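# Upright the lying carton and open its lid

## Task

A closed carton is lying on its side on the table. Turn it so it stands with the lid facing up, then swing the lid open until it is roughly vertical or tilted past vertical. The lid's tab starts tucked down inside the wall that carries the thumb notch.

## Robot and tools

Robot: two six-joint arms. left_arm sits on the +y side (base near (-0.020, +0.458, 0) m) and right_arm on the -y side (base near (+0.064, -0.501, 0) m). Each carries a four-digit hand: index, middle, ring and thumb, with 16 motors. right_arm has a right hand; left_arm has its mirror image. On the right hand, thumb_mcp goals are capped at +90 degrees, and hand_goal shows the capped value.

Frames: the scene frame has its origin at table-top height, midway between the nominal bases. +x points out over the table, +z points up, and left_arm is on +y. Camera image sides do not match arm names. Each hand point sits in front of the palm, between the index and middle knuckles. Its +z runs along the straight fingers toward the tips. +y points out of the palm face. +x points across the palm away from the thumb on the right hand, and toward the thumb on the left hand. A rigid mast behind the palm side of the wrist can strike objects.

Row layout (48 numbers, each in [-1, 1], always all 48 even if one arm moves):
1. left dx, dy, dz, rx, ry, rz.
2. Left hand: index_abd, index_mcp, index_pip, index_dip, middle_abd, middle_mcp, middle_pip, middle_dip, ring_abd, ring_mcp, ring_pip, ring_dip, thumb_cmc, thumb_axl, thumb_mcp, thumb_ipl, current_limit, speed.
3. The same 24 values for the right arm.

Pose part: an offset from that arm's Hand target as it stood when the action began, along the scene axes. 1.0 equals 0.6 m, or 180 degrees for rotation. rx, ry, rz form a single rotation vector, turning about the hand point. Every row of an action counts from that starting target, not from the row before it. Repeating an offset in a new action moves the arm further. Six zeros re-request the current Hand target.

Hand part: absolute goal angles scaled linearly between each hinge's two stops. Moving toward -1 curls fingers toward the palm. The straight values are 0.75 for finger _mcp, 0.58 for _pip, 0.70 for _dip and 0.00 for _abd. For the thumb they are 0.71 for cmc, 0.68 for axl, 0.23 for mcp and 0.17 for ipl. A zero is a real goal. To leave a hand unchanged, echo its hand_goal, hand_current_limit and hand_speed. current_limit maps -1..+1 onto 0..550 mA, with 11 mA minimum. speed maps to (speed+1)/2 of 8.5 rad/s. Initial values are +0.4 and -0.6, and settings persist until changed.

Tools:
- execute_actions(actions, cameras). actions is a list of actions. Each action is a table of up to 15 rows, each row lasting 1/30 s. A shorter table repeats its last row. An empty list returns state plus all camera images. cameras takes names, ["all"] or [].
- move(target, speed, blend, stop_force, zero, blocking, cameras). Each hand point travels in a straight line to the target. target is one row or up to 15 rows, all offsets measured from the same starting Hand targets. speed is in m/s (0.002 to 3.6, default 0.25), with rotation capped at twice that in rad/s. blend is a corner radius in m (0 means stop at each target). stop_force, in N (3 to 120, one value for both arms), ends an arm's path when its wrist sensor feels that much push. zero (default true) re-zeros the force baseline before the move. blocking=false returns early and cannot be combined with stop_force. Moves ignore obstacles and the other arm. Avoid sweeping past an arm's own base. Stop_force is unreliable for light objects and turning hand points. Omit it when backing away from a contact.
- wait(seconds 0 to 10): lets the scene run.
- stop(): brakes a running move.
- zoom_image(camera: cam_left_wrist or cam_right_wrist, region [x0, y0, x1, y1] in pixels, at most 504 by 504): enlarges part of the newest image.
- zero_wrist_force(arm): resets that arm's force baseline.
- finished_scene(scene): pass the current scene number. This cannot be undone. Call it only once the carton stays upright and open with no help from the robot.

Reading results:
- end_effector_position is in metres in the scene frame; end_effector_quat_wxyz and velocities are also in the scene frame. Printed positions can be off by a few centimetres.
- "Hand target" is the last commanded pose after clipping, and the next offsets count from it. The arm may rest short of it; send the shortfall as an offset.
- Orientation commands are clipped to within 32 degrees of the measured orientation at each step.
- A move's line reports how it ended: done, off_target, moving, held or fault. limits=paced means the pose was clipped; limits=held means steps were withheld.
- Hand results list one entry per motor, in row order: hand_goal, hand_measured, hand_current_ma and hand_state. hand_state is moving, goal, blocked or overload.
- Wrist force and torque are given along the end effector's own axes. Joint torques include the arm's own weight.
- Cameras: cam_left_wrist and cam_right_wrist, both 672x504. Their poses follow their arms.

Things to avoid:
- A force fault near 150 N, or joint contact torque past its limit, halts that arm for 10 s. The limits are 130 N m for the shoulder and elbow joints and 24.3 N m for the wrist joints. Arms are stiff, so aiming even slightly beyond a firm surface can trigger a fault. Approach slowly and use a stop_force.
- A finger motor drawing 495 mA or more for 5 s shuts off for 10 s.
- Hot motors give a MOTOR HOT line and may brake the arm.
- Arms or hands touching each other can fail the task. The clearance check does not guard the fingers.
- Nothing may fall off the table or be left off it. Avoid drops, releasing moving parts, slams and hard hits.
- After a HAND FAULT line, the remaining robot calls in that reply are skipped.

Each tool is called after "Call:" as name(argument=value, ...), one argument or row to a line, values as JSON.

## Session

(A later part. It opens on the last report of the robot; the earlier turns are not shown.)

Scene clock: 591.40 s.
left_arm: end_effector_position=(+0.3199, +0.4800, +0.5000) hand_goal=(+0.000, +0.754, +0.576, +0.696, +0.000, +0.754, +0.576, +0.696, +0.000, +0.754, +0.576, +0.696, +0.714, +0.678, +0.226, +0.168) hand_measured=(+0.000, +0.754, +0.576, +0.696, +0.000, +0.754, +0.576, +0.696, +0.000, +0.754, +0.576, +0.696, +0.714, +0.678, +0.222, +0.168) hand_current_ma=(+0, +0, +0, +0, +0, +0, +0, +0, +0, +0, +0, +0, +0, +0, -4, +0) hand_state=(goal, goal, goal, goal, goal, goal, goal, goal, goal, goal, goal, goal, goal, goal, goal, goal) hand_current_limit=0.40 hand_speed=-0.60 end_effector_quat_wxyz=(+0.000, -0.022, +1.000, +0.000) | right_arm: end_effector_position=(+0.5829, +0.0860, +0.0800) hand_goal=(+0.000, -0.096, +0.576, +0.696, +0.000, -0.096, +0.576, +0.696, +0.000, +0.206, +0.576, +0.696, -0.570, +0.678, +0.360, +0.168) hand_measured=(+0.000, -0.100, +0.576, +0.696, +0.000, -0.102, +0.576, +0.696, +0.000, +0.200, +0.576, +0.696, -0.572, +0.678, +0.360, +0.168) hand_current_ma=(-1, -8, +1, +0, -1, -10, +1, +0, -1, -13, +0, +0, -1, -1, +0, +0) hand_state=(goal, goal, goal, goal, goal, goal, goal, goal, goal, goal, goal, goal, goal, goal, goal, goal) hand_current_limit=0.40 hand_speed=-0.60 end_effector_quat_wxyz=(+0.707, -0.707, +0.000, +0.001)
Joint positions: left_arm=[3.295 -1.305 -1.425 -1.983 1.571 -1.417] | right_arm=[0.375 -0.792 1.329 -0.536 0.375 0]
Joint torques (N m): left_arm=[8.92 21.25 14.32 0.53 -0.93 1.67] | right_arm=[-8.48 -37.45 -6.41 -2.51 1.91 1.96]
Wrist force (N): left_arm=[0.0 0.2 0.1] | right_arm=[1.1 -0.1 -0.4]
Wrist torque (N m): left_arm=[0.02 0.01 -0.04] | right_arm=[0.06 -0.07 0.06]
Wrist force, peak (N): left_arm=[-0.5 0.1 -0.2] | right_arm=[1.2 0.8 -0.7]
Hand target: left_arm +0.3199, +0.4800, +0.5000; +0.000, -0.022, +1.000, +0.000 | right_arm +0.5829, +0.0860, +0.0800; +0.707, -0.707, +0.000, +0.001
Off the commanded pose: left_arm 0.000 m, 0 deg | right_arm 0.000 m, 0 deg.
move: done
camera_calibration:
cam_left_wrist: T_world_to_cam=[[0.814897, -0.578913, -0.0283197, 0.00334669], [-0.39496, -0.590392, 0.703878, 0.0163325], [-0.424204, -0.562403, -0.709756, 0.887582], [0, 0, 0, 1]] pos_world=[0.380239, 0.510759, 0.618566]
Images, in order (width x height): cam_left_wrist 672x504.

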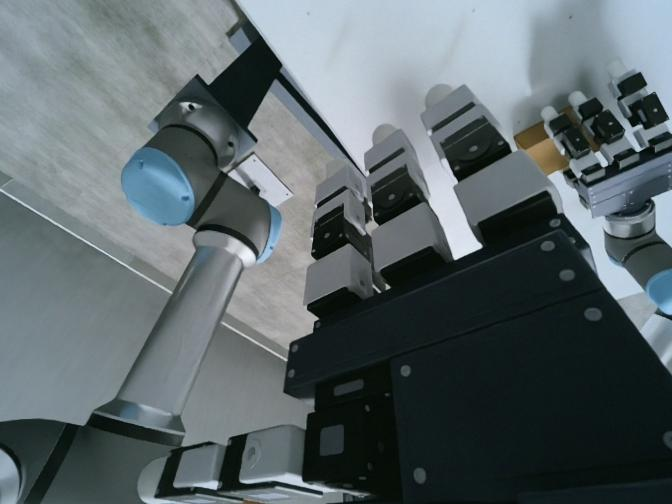

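Call:
move(
  target=[0,0,0,0,0,0, 0,0.754,0.576,0.696,0,0.754,0.576,0.696,0,0.754,0.576,0.696,0.714,0.678,0.226,0.168,0.4,-0.6, 0,0,0,0,0,0, 0,-0.397,0.576,0.696,0,-0.397,0.576,0.696,0,0.205,0.576,0.696,-0.571,0.678,0.09,0.168,0.2,-0.85],
  speed=0.12,
  cameras=["cam_left_wrist"],
)

Call:
zoom_image(
  camera="cam_left_wrist",
  region=[440, 30, 672, 204],
)

Scene clock: 602.37 s.
left_arm: end_effector_position=(+0.3199, +0.4800, +0.5000) hand_goal=(+0.000, +0.754, +0.576, +0.696, +0.000, +0.754, +0.576, +0.696, +0.000, +0.754, +0.576, +0.696, +0.714, +0.678, +0.226, +0.168) hand_measured=(+0.000, +0.754, +0.576, +0.696, +0.000, +0.754, +0.576, +0.696, +0.000, +0.754, +0.576, +0.696, +0.714, +0.678, +0.222, +0.168) hand_current_ma=(+0, +0, +0, +0, +0, +0, +0, +0, +0, +0, +0, +0, +0, +0, -4, +0) hand_state=(goal, goal, goal, goal, goal, goal, goal, goal, goal, goal, goal, goal, goal, goal, goal, goal) hand_current_limit=0.40 hand_speed=-0.60 end_effector_quat_wxyz=(+0.000, -0.022, +1.000, +0.000) | right_arm: end_effector_position=(+0.5829, +0.0860, +0.0800) hand_goal=(+0.000, -0.396, +0.576, +0.696, +0.000, -0.396, +0.576, +0.696, +0.000, +0.206, +0.576, +0.696, -0.570, +0.678, +0.090, +0.168) hand_measured=(+0.000, -0.270, +0.594, +0.696, +0.000, -0.270, +0.594, +0.696, +0.000, +0.200, +0.576, +0.696, -0.570, +0.678, +0.232, +0.180) hand_current_ma=(-1, +330, +43, +0, -1, +330, +39, +0, -1, -13, +0, +0, +0, -1, +330, +32) hand_state=(goal, blocked, goal, goal, goal, blocked, goal, goal, goal, goal, goal, goal, goal, goal, blocked, goal) hand_current_limit=0.20 hand_speed=-0.85 end_effector_quat_wxyz=(+0.707, -0.707, +0.000, +0.001)
Joint positions: left_arm=[3.295 -1.305 -1.425 -1.983 1.571 -1.417] | right_arm=[0.375 -0.792 1.329 -0.536 0.375 0]
Joint torques (N m): left_arm=[8.46 21.71 14.4 0.73 -0.94 1.61] | right_arm=[-8.37 -37.46 -6.33 -1.97 1.73 1.71]
Wrist force (N): left_arm=[0.0 0.2 0.2] | right_arm=[1.4 -6.4 1.3]
Wrist torque (N m): left_arm=[0.01 0.02 -0.03] | right_arm=[-0.23 -0.09 0.10]
Wrist force, peak (N): left_arm=[-0.1 0.2 -0.5] | right_arm=[0.9 -6.6 1.3]
Hand target: left_arm +0.3199, +0.4800, +0.5000; +0.000, -0.022, +1.000, +0.000 | right_arm +0.5829, +0.0860, +0.0800; +0.707, -0.707, +0.000, +0.001
Off the commanded pose: left_arm 0.000 m, 0 deg | right_arm 0.000 m, 0 deg.
move: done
camera_calibration:
cam_left_wrist: T_world_to_cam=[[0.814897, -0.578913, -0.0283197, 0.00334669], [-0.39496, -0.590392, 0.703878, 0.0163325], [-0.424204, -0.562403, -0.709756, 0.887582], [0, 0, 0, 1]] pos_world=[0.380239, 0.510759, 0.618566]
Images, in order (width x height): cam_left_wrist 672x504.

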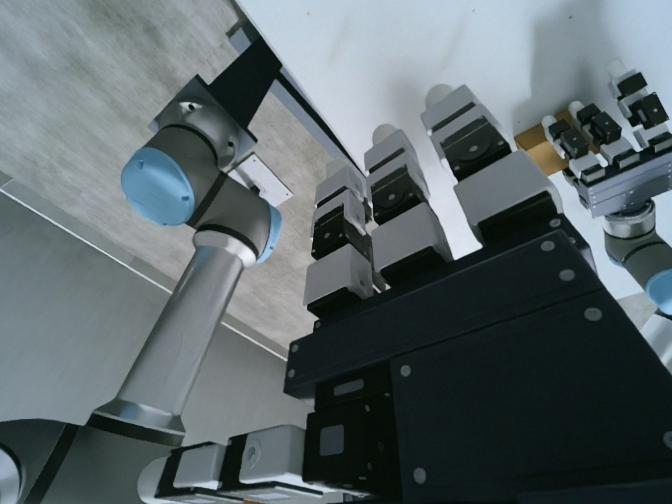

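Scaled by 2.172 from the camera's 672x504 image, which has a finer 960x720 frame.

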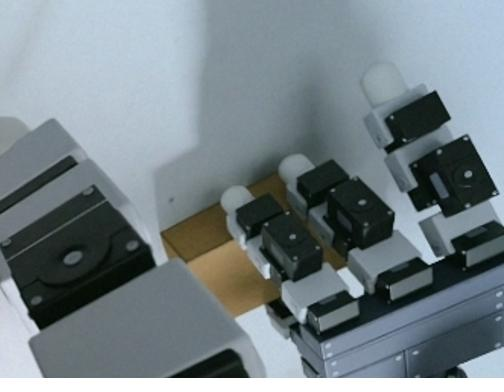

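Call:
move(
  target=[
    [0,0,0,0,0,0, 0,0.754,0.576,0.696,0,0.754,0.576,0.696,0,0.754,0.576,0.696,0.714,0.678,0.226,0.168,0.4,-0.6, 0,0,0.15,0,0,0, 0,-0.397,0.576,0.696,0,-0.397,0.576,0.696,0,0.205,0.576,0.696,-0.571,0.678,0.09,0.168,0.2,-0.85],
    [0,0,0,0,0,0, 0,0.754,0.576,0.696,0,0.754,0.576,0.696,0,0.754,0.576,0.696,0.714,0.678,0.226,0.168,0.4,-0.6, -0.2217,0,0.1833,0,-0.5,0, 0,-0.397,0.576,0.696,0,-0.397,0.576,0.696,0,0.205,0.576,0.696,-0.571,0.678,0.09,0.168,0.2,-0.85],
  ],
  speed=[0.15, 0.25],
  blend=[0.02, 0],
  cameras=["cam_left_wrist"],
)

Call:
zoom_image(
  camera="cam_left_wrist",
  region=[440, 30, 672, 204],
)

Scene clock: 622.33 s.
left_arm: end_effector_position=(+0.3199, +0.4800, +0.5000) hand_goal=(+0.000, +0.754, +0.576, +0.696, +0.000, +0.754, +0.576, +0.696, +0.000, +0.754, +0.576, +0.696, +0.714, +0.678, +0.226, +0.168) hand_measured=(+0.000, +0.754, +0.576, +0.696, +0.000, +0.754, +0.576, +0.696, +0.000, +0.754, +0.576, +0.696, +0.714, +0.678, +0.222, +0.168) hand_current_ma=(+0, +0, +0, +0, +0, +0, +0, +0, +0, +0, +0, +0, +0, +0, -4, +0) hand_state=(goal, goal, goal, goal, goal, goal, goal, goal, goal, goal, goal, goal, goal, goal, goal, goal) hand_current_limit=0.40 hand_speed=-0.60 end_effector_quat_wxyz=(+0.000, -0.022, +1.000, +0.000) | right_arm: end_effector_position=(+0.4499, +0.0860, +0.1900) hand_goal=(+0.000, -0.396, +0.576, +0.696, +0.000, -0.396, +0.576, +0.696, +0.000, +0.206, +0.576, +0.696, -0.570, +0.678, +0.090, +0.168) hand_measured=(+0.002, -0.276, +0.598, +0.698, +0.002, -0.278, +0.594, +0.698, +0.002, +0.204, +0.576, +0.696, -0.566, +0.676, +0.232, +0.186) hand_current_ma=(+3, +330, +51, +3, +3, +330, +43, +3, +1, -4, +0, +0, +8, -2, +330, +58) hand_state=(goal, blocked, blocked, goal, goal, blocked, goal, goal, goal, goal, goal, goal, goal, goal, blocked, goal) hand_current_limit=0.20 hand_speed=-0.85 end_effector_quat_wxyz=(+0.500, -0.500, -0.500, -0.500)
Joint positions: left_arm=[3.295 -1.305 -1.425 -1.983 1.571 -1.417] | right_arm=[0.58 -1.222 1.911 -0.687 0.581 -1.572]
Joint torques (N m): left_arm=[8.75 21.84 14.51 0.66 -0.79 1.55] | right_arm=[9.1 -36.88 -4.85 -0.18 1.88 -2.53]
Wrist force (N): left_arm=[0.0 0.0 -0.5] | right_arm=[0.4 0.8 0.5]
Wrist torque (N m): left_arm=[0.04 0.00 -0.04] | right_arm=[0.00 0.05 0.45]
Wrist force, peak (N): left_arm=[0.1 0.4 -0.4] | right_arm=[0.8 -6.9 1.3]
Hand target: left_arm +0.3199, +0.4800, +0.5000; +0.000, -0.022, +1.000, +0.000 | right_arm +0.4499, +0.0860, +0.1900; +0.500, -0.500, -0.500, -0.500
Off the commanded pose: left_arm 0.000 m, 0 deg | right_arm 0.000 m, 0 deg.
move: done
camera_calibration:
cam_left_wrist: T_world_to_cam=[[0.814897, -0.578913, -0.0283197, 0.00334669], [-0.39496, -0.590392, 0.703878, 0.0163325], [-0.424204, -0.562403, -0.709756, 0.887582], [0, 0, 0, 1]] pos_world=[0.380239, 0.510759, 0.618566]
Images, in order (width x height): cam_left_wrist 672x504.

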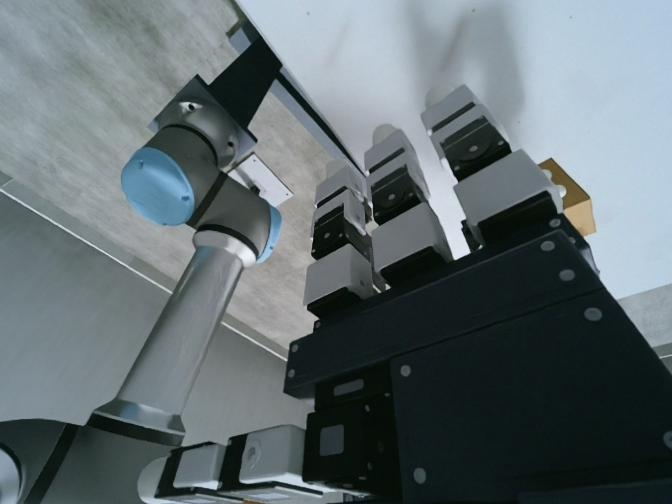

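Scaled by 2.172 from the camera's 672x504 image, which has a finer 960x720 frame.

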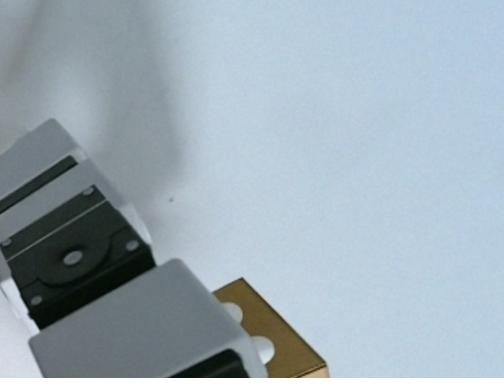

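Call:
move(
  target=[0.567,-0.3,-0.167,0,0,0, 0,0.754,0.576,0.696,0,0.754,0.576,0.696,0,0.754,0.576,0.696,0.714,0.678,0.226,0.168,0.4,-0.6, 0,0,-0.15,0,0,0, 0,-0.397,0.576,0.696,0,-0.397,0.576,0.696,0,0.205,0.576,0.696,-0.571,0.678,0.09,0.168,0.2,-0.85],
  speed=0.3,
)

Call:
move(
  target=[0,0,0,0,0,0, 0,0.754,0.576,0.696,0,0.754,0.576,0.696,0,0.754,0.576,0.696,0.714,0.678,0.226,0.168,0.4,-0.6, 0,0,-0.06,0,0,0, 0,-0.397,0.576,0.696,0,-0.397,0.576,0.696,0,0.205,0.576,0.696,-0.571,0.678,0.09,0.168,0.2,-0.85],
  speed=0.03,
  stop_force=4,
)

Call:
move(
  target=[-0.04,-0.5,-0.267,0,0,0, 0,0.754,0.576,0.696,0,0.754,0.576,0.696,0,0.754,0.576,0.696,0.714,0.678,0.226,0.168,0.4,-0.6, 0,0,0,0,0,0, 0,-0.397,0.576,0.696,0,-0.397,0.576,0.696,0,0.205,0.576,0.696,-0.571,0.678,0.09,0.168,0.2,-0.85],
  speed=0.3,
  cameras=["cam_left_wrist"],
)

Call:
zoom_image(
  camera="cam_left_wrist",
  region=[40, 20, 300, 215],
)

Scene clock: 651.87 s.
left_arm: end_effector_position=(+0.6601, +0.3000, +0.3998) hand_goal=(+0.000, +0.754, +0.576, +0.696, +0.000, +0.754, +0.576, +0.696, +0.000, +0.754, +0.576, +0.696, +0.714, +0.678, +0.226, +0.168) hand_measured=(+0.000, +0.754, +0.576, +0.696, +0.000, +0.754, +0.576, +0.696, +0.000, +0.754, +0.576, +0.696, +0.714, +0.678, +0.222, +0.168) hand_current_ma=(+0, +0, +0, +0, +0, +0, +0, +0, +0, +0, +0, +0, +0, +0, -4, +0) hand_state=(goal, goal, goal, goal, goal, goal, goal, goal, goal, goal, goal, goal, goal, goal, goal, goal) hand_current_limit=0.40 hand_speed=-0.60 end_effector_quat_wxyz=(+0.000, -0.022, +1.000, +0.000) | right_arm: end_effector_position=(+0.4499, +0.0860, +0.1000) hand_goal=(+0.000, -0.396, +0.576, +0.696, +0.000, -0.396, +0.576, +0.696, +0.000, +0.206, +0.576, +0.696, -0.570, +0.678, +0.090, +0.168) hand_measured=(+0.004, -0.276, +0.598, +0.698, +0.002, -0.278, +0.594, +0.698, +0.002, +0.204, +0.576, +0.696, -0.564, +0.676, +0.232, +0.186) hand_current_ma=(+4, +330, +51, +3, +3, +330, +43, +3, +2, -4, +0, +0, +8, -2, +330, +58) hand_state=(goal, blocked, blocked, goal, goal, blocked, goal, goal, goal, goal, goal, goal, goal, goal, blocked, goal) hand_current_limit=0.20 hand_speed=-0.85 end_effector_quat_wxyz=(+0.500, -0.500, -0.500, -0.500)
Joint positions: left_arm=[2.947 -2.254 -0.531 -1.928 1.571 -1.766] | right_arm=[0.58 -1.059 1.972 -0.911 0.581 -1.572]
Joint torques (N m): left_arm=[-6.61 37.71 26.16 0.6 -1.28 -1.83] | right_arm=[8.93 -24.09 -1.64 -3.2 2.01 1.64]
Wrist force (N): left_arm=[-0.1 0.1 -0.1] | right_arm=[0.3 1.0 0.4]
Wrist torque (N m): left_arm=[0.04 0.01 0.04] | right_arm=[0.02 0.06 0.31]
Wrist force, peak (N): left_arm=[1.1 1.0 -0.3] | right_arm=[0.6 1.3 0.4]
Hand target: left_arm +0.6601, +0.3000, +0.3998; +0.000, -0.022, +1.000, +0.000 | right_arm +0.4499, +0.0860, +0.1000; +0.500, -0.500, -0.500, -0.500
Off the commanded pose: left_arm 0.000 m, 0 deg | right_arm 0.000 m, 0 deg.
move: done

Scene clock: 653.97 s.
left_arm: end_effector_position=(+0.6601, +0.3000, +0.3998) hand_goal=(+0.000, +0.754, +0.576, +0.696, +0.000, +0.754, +0.576, +0.696, +0.000, +0.754, +0.576, +0.696, +0.714, +0.678, +0.226, +0.168) hand_measured=(+0.000, +0.754, +0.576, +0.696, +0.000, +0.754, +0.576, +0.696, +0.000, +0.754, +0.576, +0.696, +0.714, +0.678, +0.222, +0.168) hand_current_ma=(+0, +0, +0, +0, +0, +0, +0, +0, +0, +0, +0, +0, +0, +0, -4, +0) hand_state=(goal, goal, goal, goal, goal, goal, goal, goal, goal, goal, goal, goal, goal, goal, goal, goal) hand_current_limit=0.40 hand_speed=-0.60 end_effector_quat_wxyz=(+0.000, -0.022, +1.000, +0.000) | right_arm: end_effector_position=(+0.4499, +0.0860, +0.0762) hand_goal=(+0.000, -0.396, +0.576, +0.696, +0.000, -0.396, +0.576, +0.696, +0.000, +0.206, +0.576, +0.696, -0.570, +0.678, +0.090, +0.168) hand_measured=(+0.004, -0.280, +0.598, +0.698, +0.004, -0.280, +0.598, +0.698, +0.002, +0.204, +0.576, +0.696, -0.590, +0.676, +0.232, +0.188) hand_current_ma=(+4, +330, +52, +3, +4, +330, +51, +3, +2, -4, +0, +0, -46, -2, +330, +67) hand_state=(goal, blocked, blocked, goal, goal, blocked, blocked, goal, goal, goal, goal, goal, goal, goal, blocked, goal) hand_current_limit=0.20 hand_speed=-0.85 end_effector_quat_wxyz=(+0.500, -0.500, -0.500, -0.500)
Joint positions: left_arm=[2.947 -2.254 -0.53 -1.928 1.571 -1.766] | right_arm=[0.58 -1.01 1.979 -0.967 0.581 -1.573]
Joint torques (N m): left_arm=[-6.16 36.64 25.78 0.39 -1.2 -1.74] | right_arm=[4.55 -42.44 -28.74 0.34 0 -0.78]
Wrist force (N): left_arm=[-0.1 0.1 -0.2] | right_arm=[0.7 0.6 0.4]
Wrist torque (N m): left_arm=[0.04 0.00 0.05] | right_arm=[-0.03 0.03 0.31]
Wrist force, peak (N): left_arm=[0.0 0.2 0.4] | right_arm=[4.5 0.4 0.9]
Hand target: left_arm +0.6601, +0.3000, +0.3998; +0.000, -0.022, +1.000, +0.000 | right_arm +0.4499, +0.0860, +0.0762; +0.500, -0.500, -0.500, -0.500 (not the last commanded pose)
Off the commanded pose: left_arm 0.000 m, 0 deg | right_arm 0.012 m, 0 deg.
move: contact (right_arm)

Scene clock: 656.27 s.
left_arm: end_effector_position=(+0.6353, +0.0006, +0.2392) hand_goal=(+0.000, +0.754, +0.576, +0.696, +0.000, +0.754, +0.576, +0.696, +0.000, +0.754, +0.576, +0.696, +0.714, +0.678, +0.226, +0.168) hand_measured=(+0.000, +0.754, +0.576, +0.696, +0.000, +0.754, +0.576, +0.696, +0.000, +0.754, +0.576, +0.696, +0.714, +0.678, +0.222, +0.168) hand_current_ma=(+0, +0, +0, +0, +0, +0, +0, +0, +0, +0, +0, +0, +0, +0, -4, +0) hand_state=(goal, goal, goal, goal, goal, goal, goal, goal, goal, goal, goal, goal, goal, goal, goal, goal) hand_current_limit=0.40 hand_speed=-0.60 end_effector_quat_wxyz=(+0.006, -0.021, +1.000, -0.004) | right_arm: end_effector_position=(+0.4499, +0.0860, +0.0762) hand_goal=(+0.000, -0.396, +0.576, +0.696, +0.000, -0.396, +0.576, +0.696, +0.000, +0.206, +0.576, +0.696, -0.570, +0.678, +0.090, +0.168) hand_measured=(+0.004, -0.280, +0.598, +0.698, +0.004, -0.280, +0.598, +0.698, +0.002, +0.204, +0.576, +0.696, -0.590, +0.676, +0.232, +0.188) hand_current_ma=(+4, +330, +52, +3, +4, +330, +51, +3, +2, -4, +0, +0, -46, -2, +330, +67) hand_state=(goal, blocked, blocked, goal, goal, blocked, blocked, goal, goal, goal, goal, goal, goal, goal, blocked, goal) hand_current_limit=0.20 hand_speed=-0.85 end_effector_quat_wxyz=(+0.500, -0.500, -0.500, -0.500)
Joint positions: left_arm=[2.58 -2.741 -0.035 -1.921 1.57 -2.129] | right_arm=[0.58 -1.01 1.979 -0.967 0.581 -1.573]
Joint torques (N m): left_arm=[-6.95 49.72 25.86 0.16 -0.14 -1.84] | right_arm=[4 -42.53 -28.07 0.48 0.08 -0.71]
Wrist force (N): left_arm=[-0.1 0.0 0.1] | right_arm=[0.8 0.8 0.4]
Wrist torque (N m): left_arm=[-0.02 0.01 0.06] | right_arm=[-0.01 0.02 0.32]
Wrist force, peak (N): left_arm=[0.0 1.6 -0.5] | right_arm=[0.6 1.2 0.6]
Hand target: left_arm +0.6361, +0.0000, +0.2396; +0.000, -0.022, +1.000, +0.000 | right_arm +0.4499, +0.0860, +0.0762; +0.500, -0.500, -0.500, -0.500
Off the commanded pose: left_arm 0.001 m, 1 deg | right_arm 0.000 m, 0 deg.
elbow stopped short (left arm): the move would have taken joint 3 (elbow) straighter than the controller allows.
move: done
camera_calibration:
cam_left_wrist: T_world_to_cam=[[0.813443, -0.581484, -0.0136978, -0.541134], [-0.405443, -0.583749, 0.703458, 0.0481684], [-0.417046, -0.566669, -0.710604, 0.5624], [0, 0, 0, 1]] pos_world=[0.694257, 0.0321525, 0.358347]
Images, in order (width x height): cam_left_wrist 672x504.

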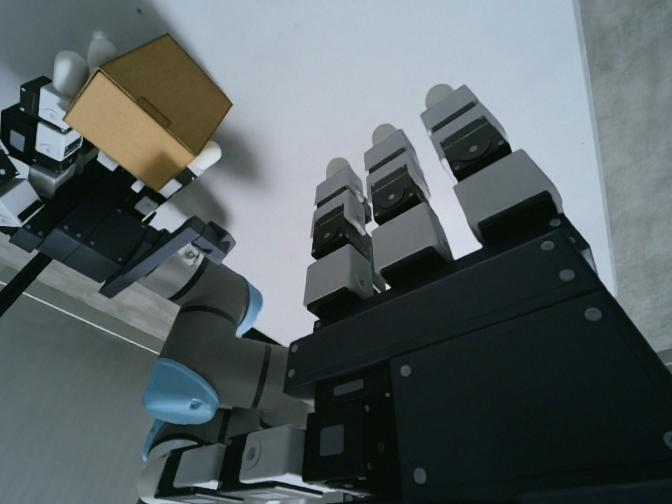

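Scaled by 1.938 from the camera's 672x504 image, which has a finer 960x720 frame.

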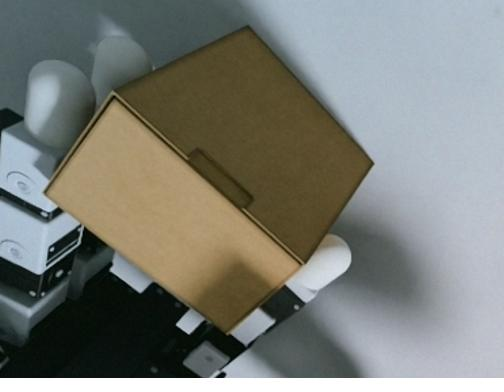

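Call:
zoom_image(
  camera="cam_left_wrist",
  region=[95, 60, 215, 170],
)

Scaled by 4.200 from the camera's 672x504 image, which has a finer 960x720 frame.

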